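## Task

Grasp the bottle whose cap is blue and raise it upright by more than half of its own height, keeping it held there until the scene ends. Other bottles may be shoved out of the way, but every one of them has to be standing upright at the end.

## Robot and tools

Robot: one arm (yam_ultra) with six revolute joints (joint1 to joint6, base outward) and a two-finger parallel gripper whose fingers move together on a single command. Nothing falling off the table, put down off it, or toppling is allowed. Elbow-outward drives are weak and have gear play.

Frames: the scene frame has its origin on the table top straight below the arm's base, +z up, +y to the left when looking along +x. The arm's base sits at (0, 0, +0.149) m in the scene frame and is tilted, quat_wxyz (+0.920, -0.278, +0.272, -0.047). All hand poses, targets, velocities and offsets use the base frame's axes, not the table's. In base-frame axes, straight up is (-0.475, -0.538, +0.696), so lifting a bottle vertically means moving along that direction, and an upright bottle should be gripped with the fingers horizontal around it. The gripper's fingers point along its own +z and close along its own y. end_effector_position marks the point between the pads, roughly 1 cm short of the fingertips.

execute_actions(actions, cameras): actions is a list of actions; each action is a list of 1 to 15 rows, one row per 1/30 s step; a short action repeats its last row to fill 15 steps. Each row is a single list of 7 numbers, each in [-1, 1]: dx, dy, dz, rx, ry, rz, opening. The first six are an offset, not a pose: they are measured from the Hand target as it stood when that action began (every row of an action from the same start, not from the row before), along base-frame axes. Translation scale: 1.0 = 0.6 m. rx, ry, rz form one rotation vector, 1.0 = 180 degrees, turning about the Hand target's position. Repeating the same offset in a new action moves further. opening is absolute: +1 fully open (0.094 m), -1 closed. To keep the gripper as it is, resend its present command (0 is itself a command). cameras: list of names, ["all"], or []; by default images only appear when actions is empty.

move(target, speed, blend, opening_speed, grip_force, blocking, cameras): target is one 7-number row as above, or a list of up to 15 rows; every row is an offset from the same starting Hand target, not from the previous row. speed: path top speed in m/s, 0.002 to 2.9, default 0.25 (turns up to twice that in rad/s); one value or one per target. blend: metres of corner rounding per target, 0 means stop at it. opening_speed: rate of the opening command per second on the -1..+1 scale, at least 0.2; use it to close gently on a bottle. grip_force: newtons per pad, 10 to 50, stays set; lower values close slowly. blocking=false returns after about 0.5 s while the motion continues. The path ignores obstacles. The result adds a move: line: done (within 10 mm and 2 degrees), off_target, moving, held, fault, plus limits such as paced (pose clipped) or held (steps withheld). done or off_target says nothing about contact.

wait(seconds 0 to 10): lets time pass holding the last command; returns early if a running move ends. stop(): brakes a running move. zoom_image(camera, region): camera is cam_head_left, cam_head_right or cam_wrist; region [x0, y0, x1, y1] in pixels from the top-left, at most 504 by 504; only cameras in the latest images. Full images are 672x504. read_manual(section="licences") returns licence texts only. finished_scene(scene): the current scene's integer number; ends the scene irreversibly, so only call it with the bottle lifted and all bottles upright; after ending the first scene make no further call in that reply.

Result lines: end_effector_position (m) and end_effector_quat_wxyz in the base frame, accurate to a few cm. Hand target: the last commanded pose after clipping; next offsets start here. The gripper often rests a bit short of it; any new action, even all zeros, asks again, and a remaining gap can be sent as an offset. Tool commands: present commands. grip_measured: measured finger opening on the command scale; the final Joint positions number is the opening in metres. When squeezing a round bottle it reads below the bottle's true width, so it cannot reveal first contact. grip_effort_nm: averaged gripper motor effort, negative closing; a reading drifting toward zero during a hold hints at slipping. Joint velocities may be omitted when all are at noise level. Joint torques include gravity and carry offsets; wrapping occurs at ±28 N m for joints 1 to 3. MOTOR HOT warns of heating; OVER-TEMPERATURE FAULT folds the arm and ends control.

Cautions: orientation commands are clipped to 40 degrees from the current one each step. Keep paths clear of the arm's own base (it can flip the shoulder); go round it. Faster moves hit harder and stray more; approach bottles slowly and aim so neighbours are nudged, not knocked over. To end a push, command the target back past the gripper. Close with opening_speed on bottles in case they squash, lift smoothly, and never release a bottle in motion or high above the table. Holding loads, stretching out or pushing toward unreachable poses heats motors, so avoid long idle holds at full reach.

Each tool is called after "Emit:" in YAML: its name, and indented under it one key for each argument.

## Session

Emit:
execute_actions:
  actions: []

Scene clock: 0.00 s.
end_effector_position=(+0.2464, -0.4510, -0.1421) grip_measured=+1.000 grip_effort_nm=n/a end_effector_quat_wxyz=(+0.026, +0.827, +0.485, +0.282)
Joint positions: [-1.263 3.014 2.48 -1.121 -0.569 0.793 0.094]
Joint velocities: within noise
Joint torques (N m): no reading
Heat: 30 °C.
Hand target: +0.2362, -0.4639, -0.1350; +0.041, +0.831, +0.483, +0.272
Tool commands: gripper/opening=+1.0

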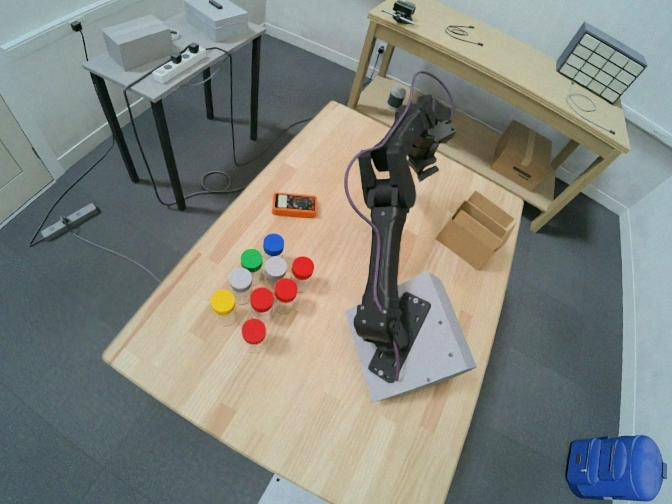

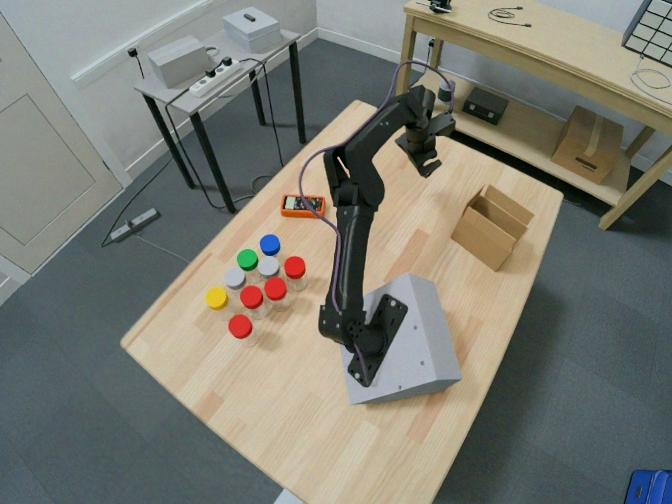

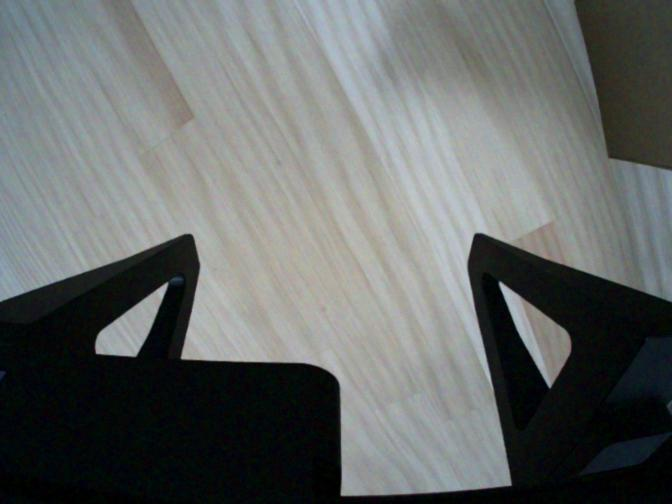

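Emit:
move:
  target: [0.0165,0.605,0.795,-0.301,-0.280,0.599,1]
  speed: 0.3
  cameras: ["all"]

Scene clock: 64.30 s.
end_effector_position=(+0.2482, -0.1049, +0.3329) grip_measured=+1.000 grip_effort_nm=0.00 end_effector_quat_wxyz=(+0.410, -0.046, +0.903, +0.117)
Joint positions: [-0.915 1.319 1.662 -1.544 -0.819 -0.854 0.094]
Joint torques (N m): [-2.76 -0.51 6.15 0.64 -0.12 -0.06]
Heat: 36 °C.
Hand target: +0.2461, -0.1009, +0.3420; +0.295, -0.127, +0.912, +0.253
Off the commanded pose: 0.010 m, 22 deg.
joint sent to its limit — joint 4 (wrist pitch), lower limit. The joint targets are off in position and orientation.
move: off_target

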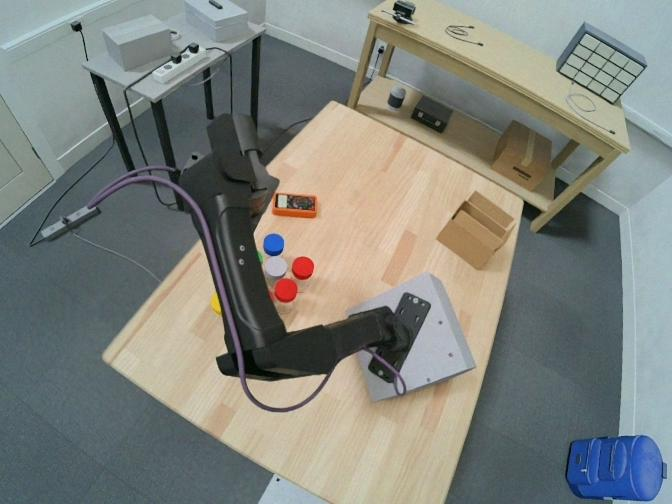

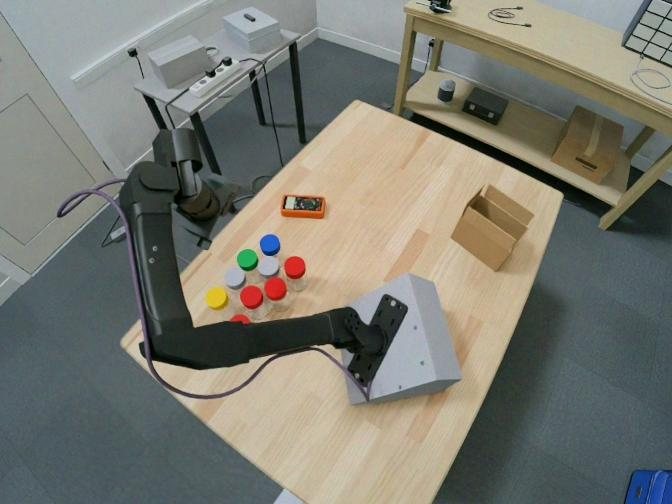

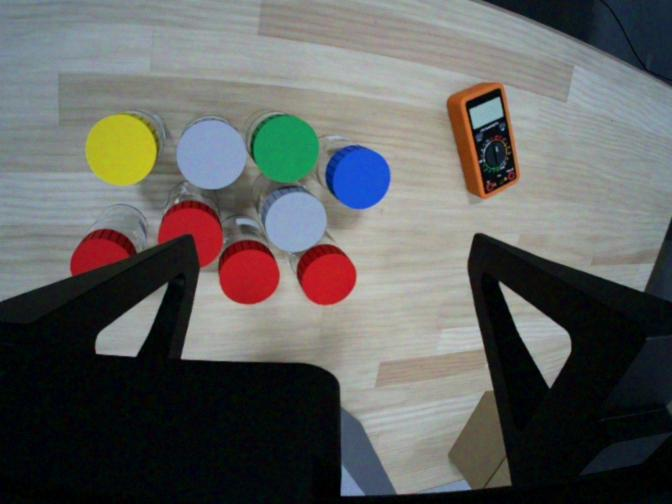

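Emit:
move:
  target: [0.166,-0.112,-0.225,0.166,0.188,-0.244,1]
  speed: 0.3
  cameras: ["all"]

Scene clock: 101.07 s.
end_effector_position=(+0.3424, -0.1650, +0.1988) grip_measured=+1.000 grip_effort_nm=0.00 end_effector_quat_wxyz=(+0.114, +0.368, +0.845, +0.371)
Joint positions: [-0.797 1.981 1.877 -1.556 -0.793 -0.013 0.094]
Joint torques (N m): [-7.13 -5.87 7.77 0.08 -0.11 0.1]
Heat: 31 °C.
Hand target: +0.3457, -0.1681, +0.2070; +0.120, +0.368, +0.844, +0.370
Off the commanded pose: 0.009 m, 1 deg.
joint sent to its limit — joint 4 (wrist pitch), lower limit. The joint targets are off in position, not in orientation.
move: done

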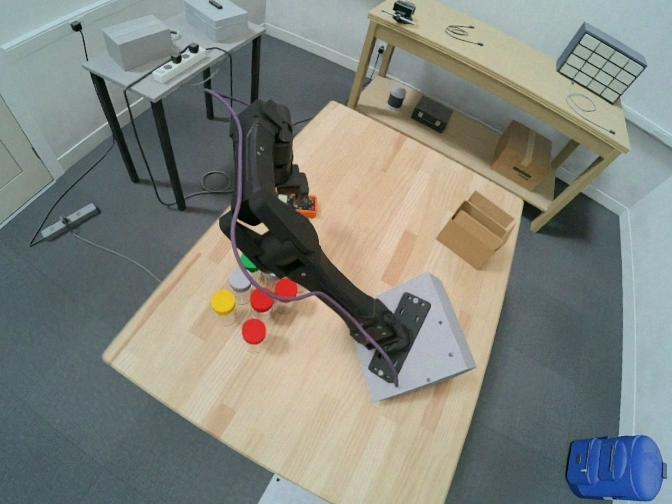

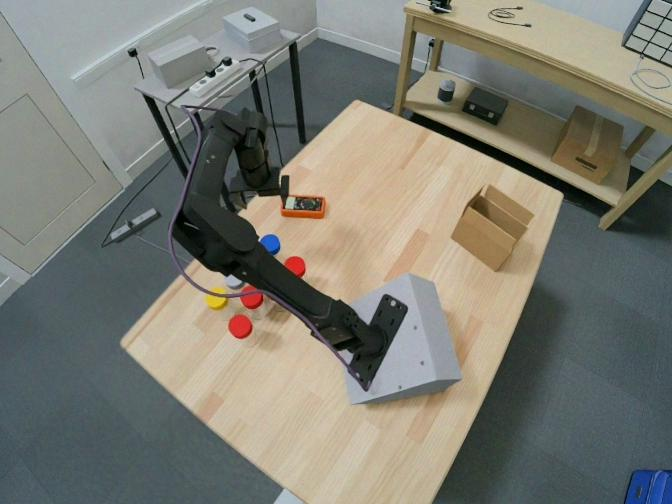

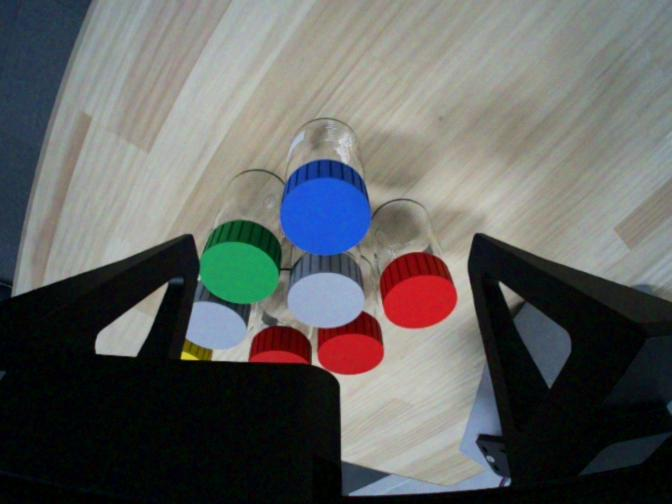

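Emit:
move:
  target: [0.0598,0.160,-0.1325,0,0,0,1]
  speed: 0.2
  cameras: ["cam_wrist"]

Scene clock: 121.47 s.
end_effector_position=(+0.3825, -0.0668, +0.1209) grip_measured=+1.000 grip_effort_nm=0.00 end_effector_quat_wxyz=(+0.102, +0.365, +0.844, +0.381)
Joint positions: [-0.514 1.836 1.36 -0.934 -0.797 0.37 0.094]
Joint torques (N m): [-6.64 -9.43 3.14 0.3 0.1 0.1]
Heat: 32 °C.
Hand target: +0.3816, -0.0721, +0.1275; +0.120, +0.368, +0.844, +0.370
Off the commanded pose: 0.008 m, 2 deg.
move: done
Images, in order (width x height): cam_wrist 672x504.

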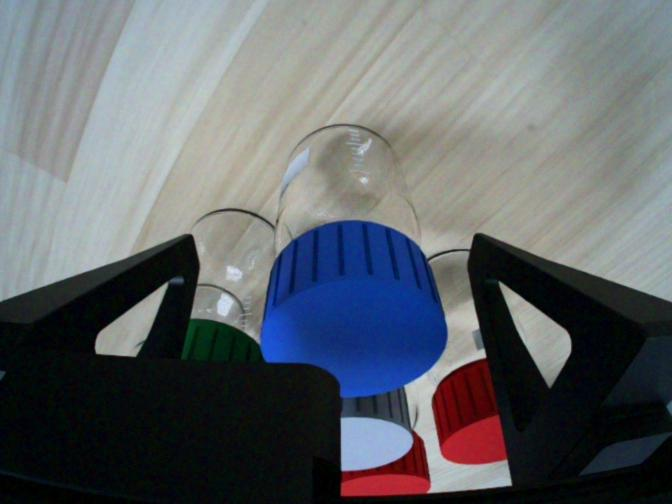

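Emit:
move:
  target:
    - [-0.012,0.0125,-0.0107,0,0,0,1]
    - [-0.012,0.0125,-0.0107,0,0,0,0.0]
    - [-0.083,-0.068,0.094,0,0,0,0.0]
  speed: [0.1,0.1,0.1]
  opening_speed: 0.8
  cameras: ["all"]

Scene clock: 143.27 s.
end_effector_position=(+0.3313, -0.0971, +0.1676) grip_measured=+0.121 grip_effort_nm=-1.02 end_effector_quat_wxyz=(+0.087, +0.368, +0.845, +0.378)
Joint positions: [-0.671 1.78 1.489 -1.314 -0.796 0.137 0.053]
Joint torques (N m): [-8.83 -7.19 8.06 -0.01 -0.08 -0.09]
Heat: 33 °C.
Hand target: +0.3318, -0.1129, +0.1839; +0.120, +0.368, +0.844, +0.370
Off the commanded pose: 0.023 m, 4 deg.
move: off_target

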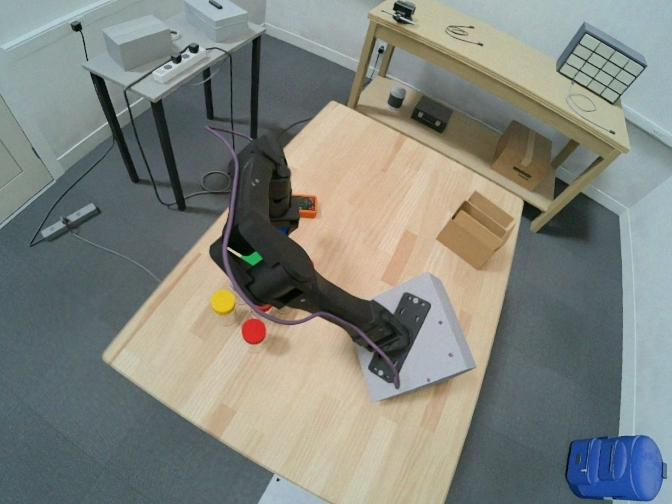

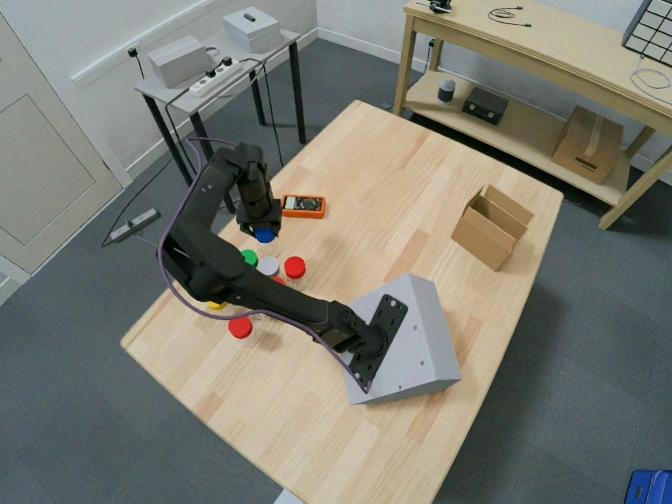

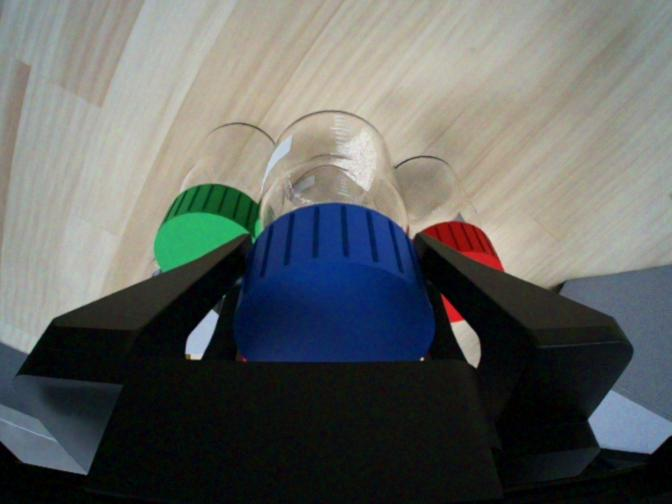

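Emit:
finished_scene:
  scene: 1

The scene is finished: the task was done.


## Next scene

Grasp the bottle whose cap is yellow and raise it upright by more than half of its own height, keeping it held there until the scene ends. Other bottles may be shoved out of the way, but every one of them has to be standing upright at the end.

Emit:
execute_actions:
  actions: []

Scene clock: 0.00 s.
end_effector_position=(+0.1253, +0.1948, +0.1787) grip_measured=+1.000 grip_effort_nm=n/a end_effector_quat_wxyz=(+0.282, +0.238, +0.881, +0.296)
Joint positions: [1.481 0.814 0.76 -0.93 0.645 1.809 0.094]
Joint velocities: within noise
Joint torques (N m): no reading
Heat: 29 °C.
Hand target: +0.1259, +0.1951, +0.1857; +0.285, +0.242, +0.875, +0.307
Tool commands: gripper/opening=+1.0

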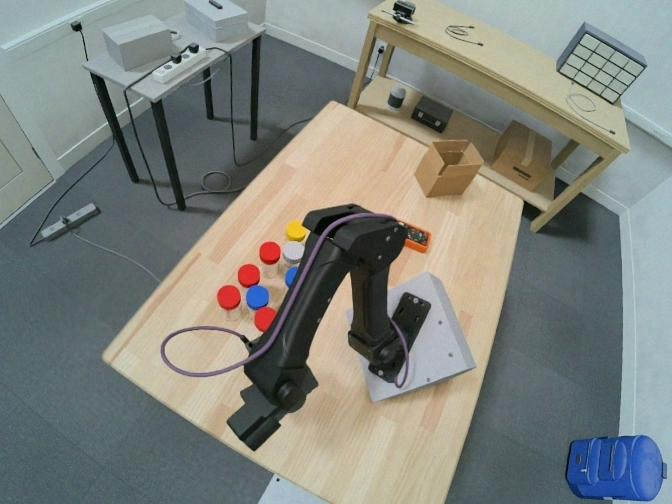

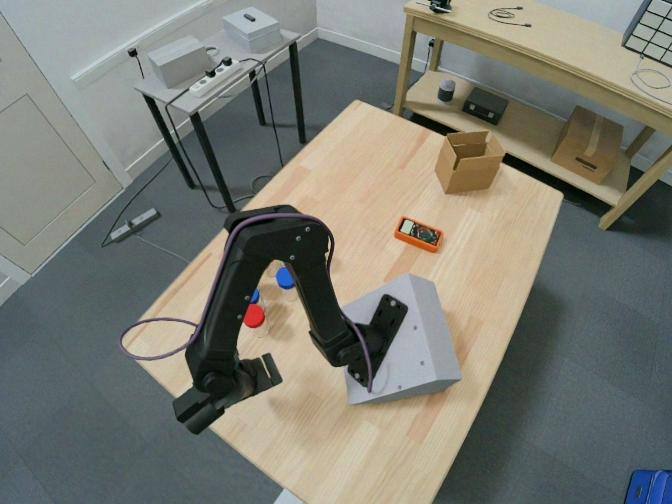

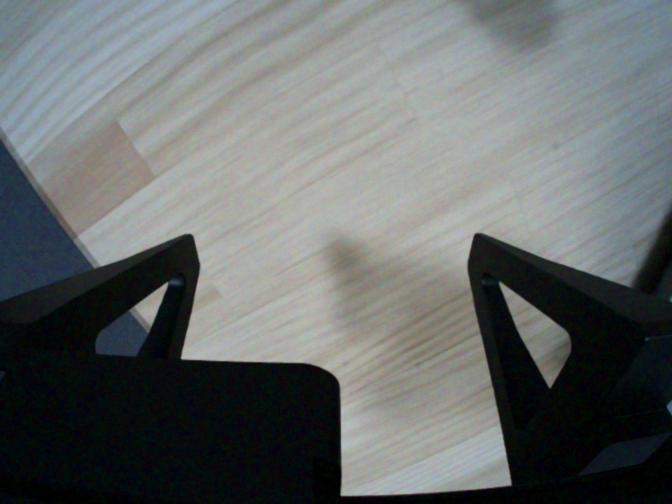

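Emit:
move:
  target:
    - [-0.134,-0.152,0.198,0,0,0,1]
    - [0.364,-0.6905,-0.031,0.0907,0.103,-0.0317,1]
  speed: 0.3
  blend: [0.06,0]
  cameras: ["cam_head_left","cam_wrist"]

Scene clock: 20.23 s.
end_effector_position=(+0.1503, -0.0905, +0.1824) grip_measured=+1.000 grip_effort_nm=0.00 end_effector_quat_wxyz=(+0.613, +0.512, +0.574, +0.180)
Joint positions: [1.032 -0.007 0.446 -1.546 1.363 2.099 0.094]
Joint torques (N m): [-1.81 0.84 4.53 -0.27 0.9 0.07]
Heat: 30 °C.
Hand target: +0.3443, -0.2192, +0.1671; +0.358, +0.453, +0.761, +0.296
Off the commanded pose: 0.233 m, 71 deg; orientation clipped.
joint sent to its limit — joint 2 (shoulder), lower limit; joint 4 (wrist pitch), lower limit. The joint targets are off in position and orientation.
move: off_target; limits=paced
Images, in order (width x height): cam_head_left 672x504, cam_wrist 672x504.

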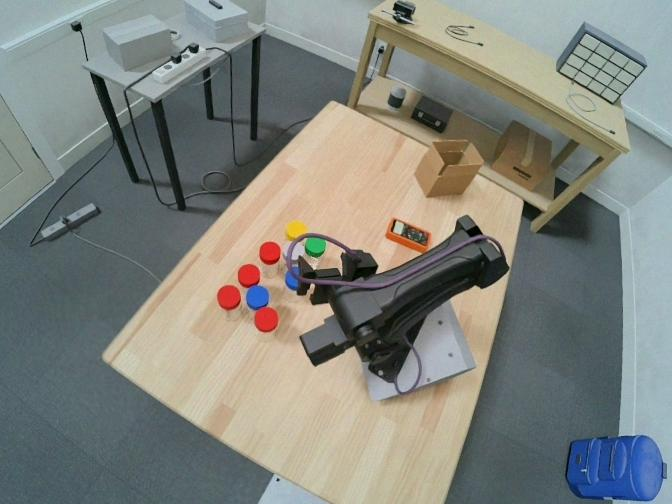

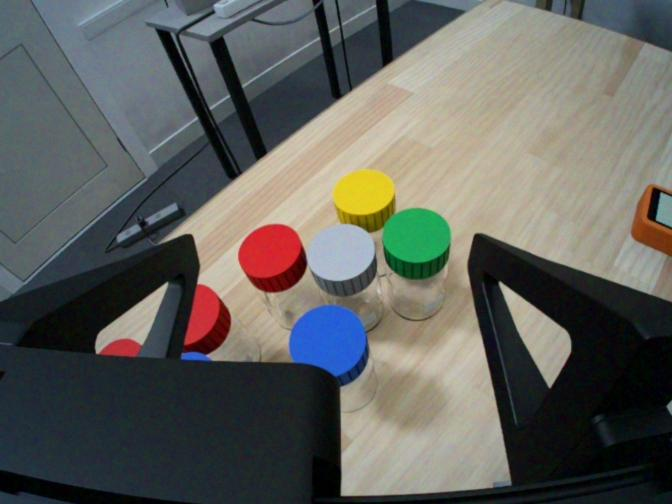

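Emit:
move:
  target:
    - [-0.374,0.532,0.255,-0.165,-0.056,0.256,1]
    - [-0.2405,0.6987,0.4215,-0.275,-0.0926,0.427,1]
  speed: 0.3
  blend: [0.05,0]

Scene clock: 54.00 s.
end_effector_position=(+0.1939, +0.1992, +0.4148) grip_measured=+1.000 grip_effort_nm=0.00 end_effector_quat_wxyz=(+0.338, -0.321, +0.865, +0.186)
Joint positions: [0.742 1.366 2.138 -1.553 -0.082 0.066 0.094]
Joint torques (N m): [-0.96 -9.1 10.82 0.16 -0.12 -0.09]
Heat: 30 °C.
Hand target: +0.2000, +0.2000, +0.4200; +0.343, -0.321, +0.864, +0.184
Off the commanded pose: 0.008 m, 1 deg.
move: done

Emit:
move:
  target: [0.2405,-0.6987,-0.4215,0.232,0.262,-0.340,1]
  speed: 0.35
  cameras: ["cam_wrist"]

Scene clock: 63.53 s.
end_effector_position=(+0.3484, -0.2039, +0.1608) grip_measured=+1.000 grip_effort_nm=-0.01 end_effector_quat_wxyz=(+0.115, +0.355, +0.848, +0.376)
Joint positions: [-0.856 2.147 1.965 -1.558 -0.794 -0.135 0.094]
Joint torques (N m): [-10.44 -6.57 7.68 0.09 -0.02 0.06]
Heat: 30 °C.
Hand target: +0.3443, -0.2192, +0.1671; +0.120, +0.368, +0.844, +0.371
Off the commanded pose: 0.017 m, 2 deg.
joint sent to its limit — joint 4 (wrist pitch), lower limit. The joint targets are off in position, not in orientation.
move: off_target
Images, in order (width x height): cam_wrist 672x504.

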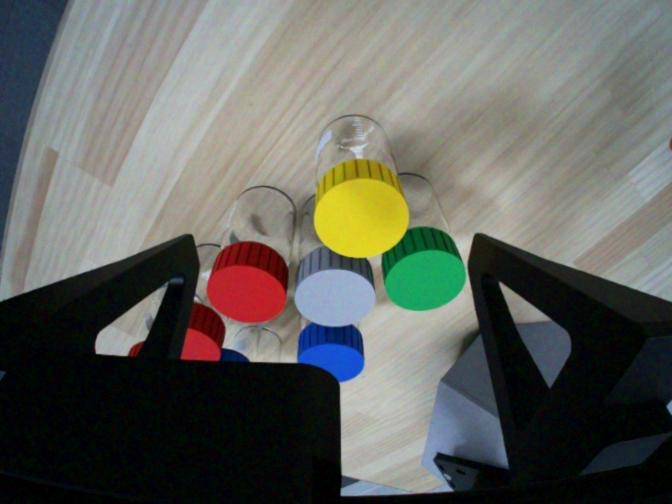

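Emit:
move:
  target: [0.0378,0.1643,-0.1517,0,0,0,1]
  speed: 0.25
  cameras: ["cam_wrist"]

Scene clock: 85.13 s.
end_effector_position=(+0.3667, -0.1148, +0.0672) grip_measured=+1.000 grip_effort_nm=-0.01 end_effector_quat_wxyz=(+0.101, +0.365, +0.845, +0.378)
Joint positions: [-0.651 1.981 1.342 -0.912 -0.803 0.172 0.094]
Joint torques (N m): [-7.68 -9.5 3.06 0.28 -0.02 0.09]
Heat: 32 °C.
Hand target: +0.3670, -0.1206, +0.0761; +0.120, +0.368, +0.844, +0.371
Off the commanded pose: 0.011 m, 2 deg.
move: off_target
Images, in order (width x height): cam_wrist 672x504.

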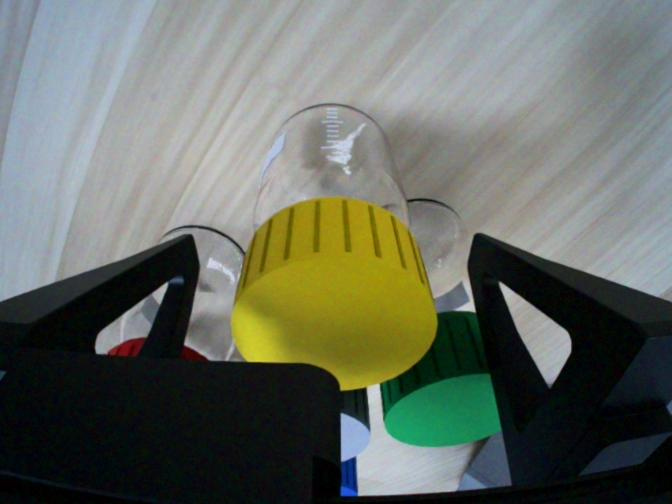

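Emit:
move:
  target:
    - [0,0,0,0,0,0,0.0]
    - [-0.071,-0.0806,0.1046,0,0,0,0.0]
  speed: [0.1,0.15]
  opening_speed: 0.8
  cameras: ["cam_head_right","cam_wrist"]

Scene clock: 94.17 s.
end_effector_position=(+0.3260, -0.1514, +0.1247) grip_measured=+0.110 grip_effort_nm=-1.02 end_effector_quat_wxyz=(+0.091, +0.368, +0.841, +0.387)
Joint positions: [-0.807 1.961 1.54 -1.322 -0.803 -0.056 0.052]
Joint torques (N m): [-9.57 -7.75 8.06 -0.01 0.05 -0.1]
Heat: 32 °C.
Hand target: +0.3244, -0.1690, +0.1388; +0.120, +0.368, +0.844, +0.371
Off the commanded pose: 0.023 m, 4 deg.
move: off_target
Images, in order (width x height): cam_head_right 672x504, cam_wrist 672x504.

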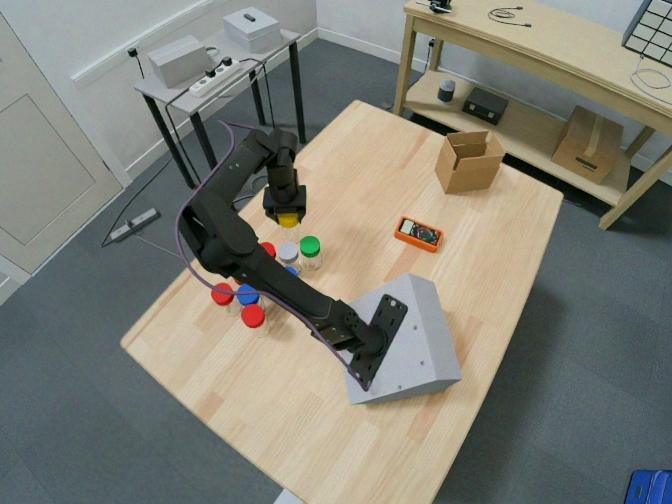

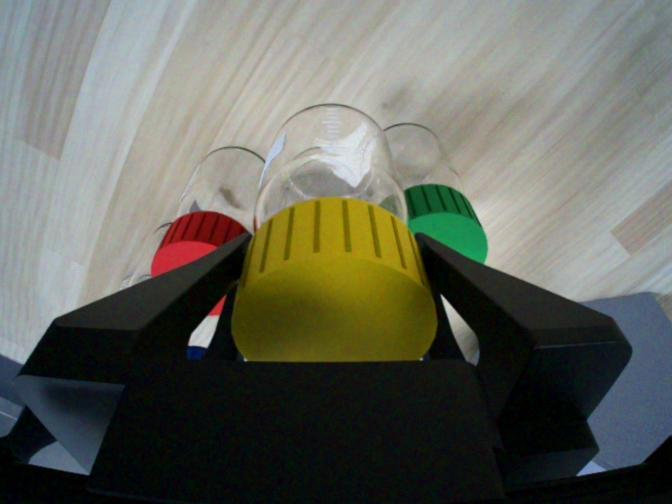

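Emit:
finished_scene:
  scene: 2

The scene is finished: the task was done.


## Next scene

Grasp the bottle whose cap is green and raise it upright by more than half of its own height, keeping it held there until the scene ends. Other bottles may be shoved out of the way, but every one of them has to be standing upright at the end.

Emit:
execute_actions:
  actions: []

Scene clock: 0.00 s.
end_effector_position=(+0.1837, -0.1319, +0.3210) grip_measured=+1.000 grip_effort_nm=n/a end_effector_quat_wxyz=(+0.485, +0.679, +0.551, -0.032)
Joint positions: [-0.082 0.835 1.236 -1.17 0.709 1.385 0.094]
Joint velocities: within noise
Joint torques (N m): no reading
Heat: 29 °C.
Hand target: +0.1775, -0.1363, +0.3292; +0.496, +0.680, +0.538, -0.037
Tool commands: gripper/opening=+1.0

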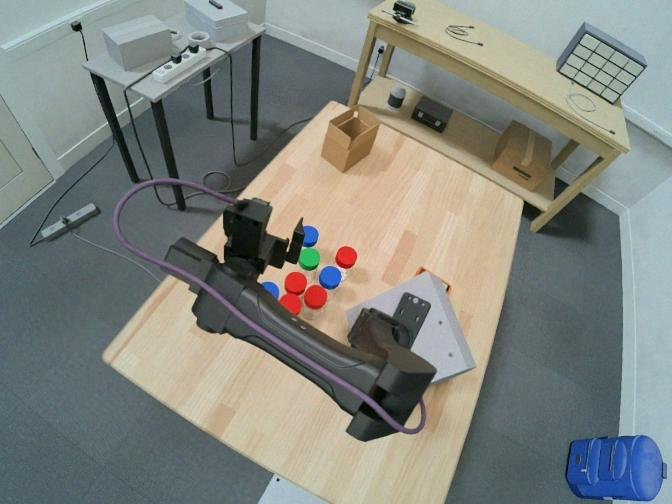

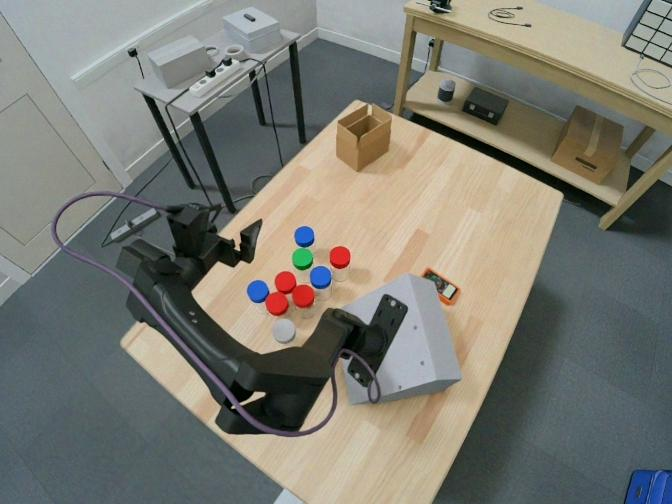

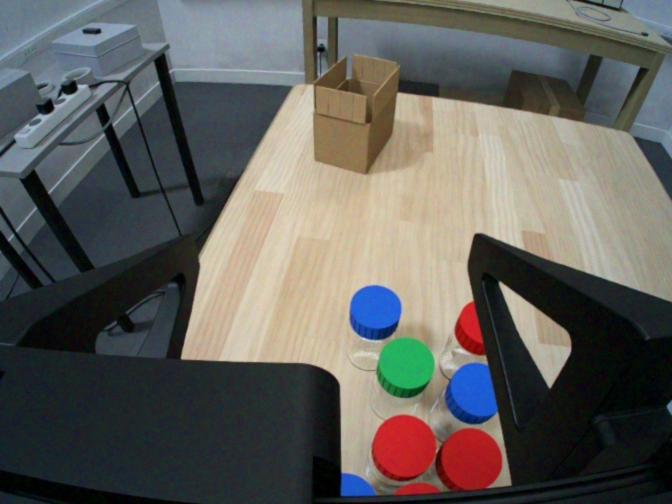

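Emit:
move:
  target:
    - [0.1675,-0.062,-0.096,0.0815,0.081,0.523,1]
    - [0.2153,0.0035,-0.323,0.0815,0.081,0.523,1]
  speed: 0.3
  blend: [0.03,0]
  cameras: ["cam_head_left","cam_wrist"]

Scene clock: 26.27 s.
end_effector_position=(+0.3069, -0.1327, +0.1358) grip_measured=+1.000 grip_effort_nm=0.01 end_effector_quat_wxyz=(+0.215, +0.106, +0.916, +0.322)
Joint positions: [-0.804 1.8 1.386 -1.257 -0.79 -0.615 0.094]
Joint torques (N m): [-6.26 -5.42 3.34 0.32 -0.04 0.08]
Heat: 30 °C.
Hand target: +0.3067, -0.1342, +0.1354; +0.220, +0.114, +0.914, +0.321
Off the commanded pose: 0.002 m, 1 deg.
move: done
Images, in order (width x height): cam_head_left 672x504, cam_wrist 672x504.

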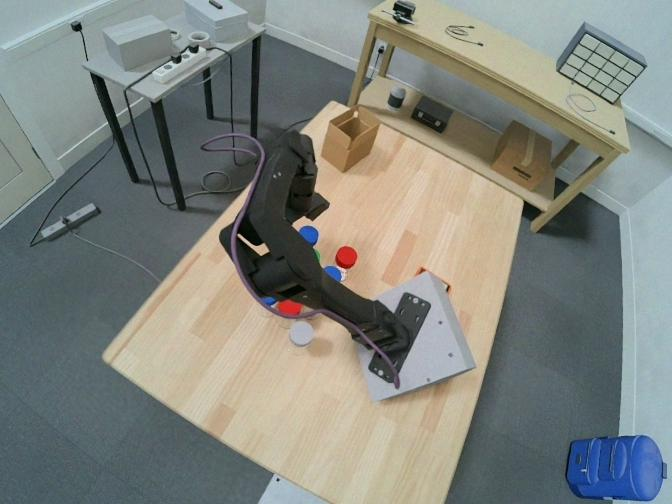

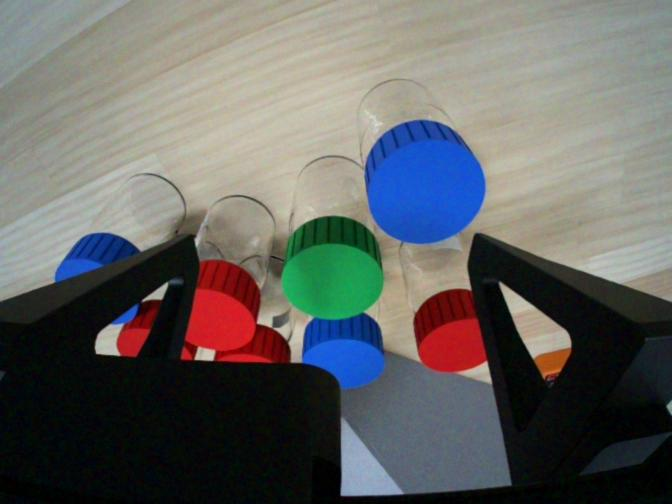

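Emit:
move:
  target:
    - [-0.0762,0.0348,-0.0248,0.0633,0.0717,-0.0928,0.6]
    - [-0.0177,0.1011,-0.1108,0.0633,0.0717,-0.0928,0.6]
  speed: [0.25,0.12]
  blend: [0.01,0]
  cameras: ["cam_head_left","cam_wrist"]

Scene clock: 59.07 s.
end_effector_position=(+0.2954, -0.0714, +0.0674) grip_measured=+0.603 grip_effort_nm=-0.13 end_effector_quat_wxyz=(+0.140, +0.297, +0.872, +0.363)
Joint positions: [-0.68 1.679 0.954 -0.829 -0.799 -0.017 0.075]
Joint torques (N m): [-5.12 -5.48 3.04 0.33 -0.06 0.11]
Heat: 30 °C.
Hand target: +0.2960, -0.0735, +0.0689; +0.148, +0.301, +0.871, +0.359
Off the commanded pose: 0.003 m, 1 deg.
move: done
Images, in order (width x height): cam_head_left 672x504, cam_wrist 672x504.

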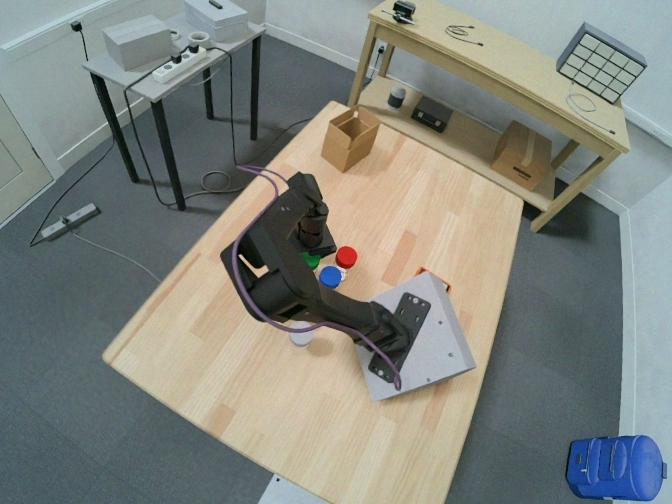

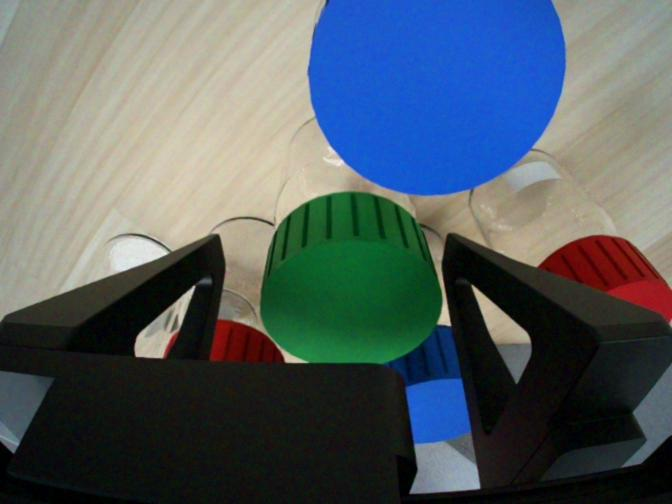

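Emit:
move:
  target:
    - [0,0,0,0,0,0,0.0]
    - [-0.071,-0.0806,0.1046,0,0,0,0.0]
  speed: [0.1,0.15]
  opening_speed: 0.6
  cameras: ["cam_head_right","cam_wrist"]

Scene clock: 68.73 s.
end_effector_position=(+0.2527, -0.1059, +0.1216) grip_measured=+0.131 grip_effort_nm=-1.02 end_effector_quat_wxyz=(+0.124, +0.300, +0.869, +0.375)
Joint positions: [-0.884 1.67 1.159 -1.299 -0.783 -0.319 0.053]
Joint torques (N m): [-7.53 -4.12 8.4 0.01 0.09 -0.11]
Heat: 30 °C.
Hand target: +0.2534, -0.1219, +0.1316; +0.148, +0.301, +0.871, +0.359
Off the commanded pose: 0.019 m, 3 deg.
move: off_target
Images, in order (width x height): cam_head_right 672x504, cam_wrist 672x504.

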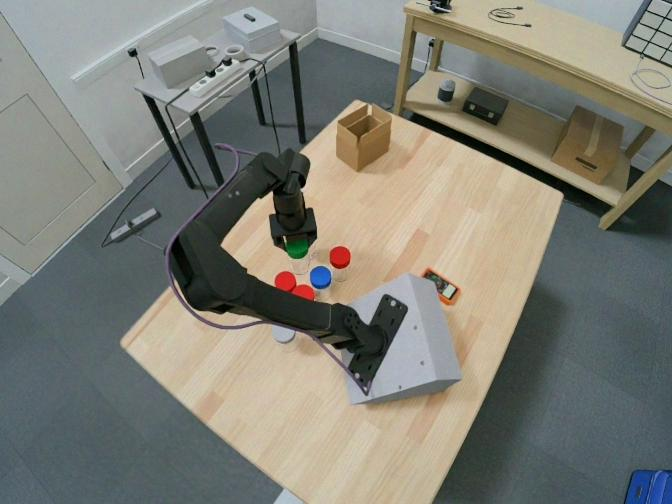

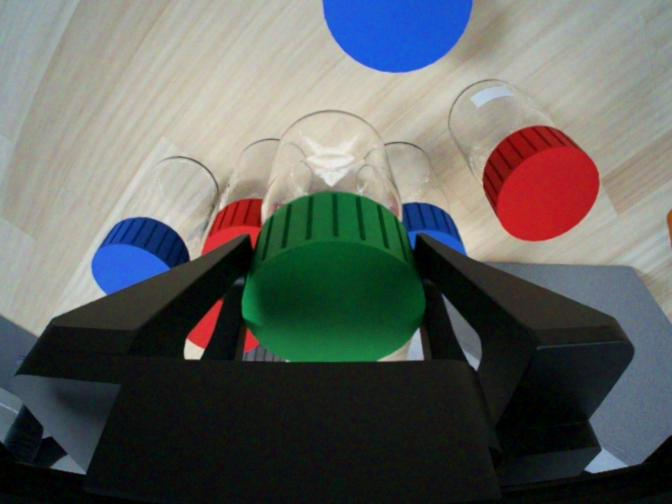

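Emit:
finished_scene:
  scene: 3

The scene is finished: the task was done.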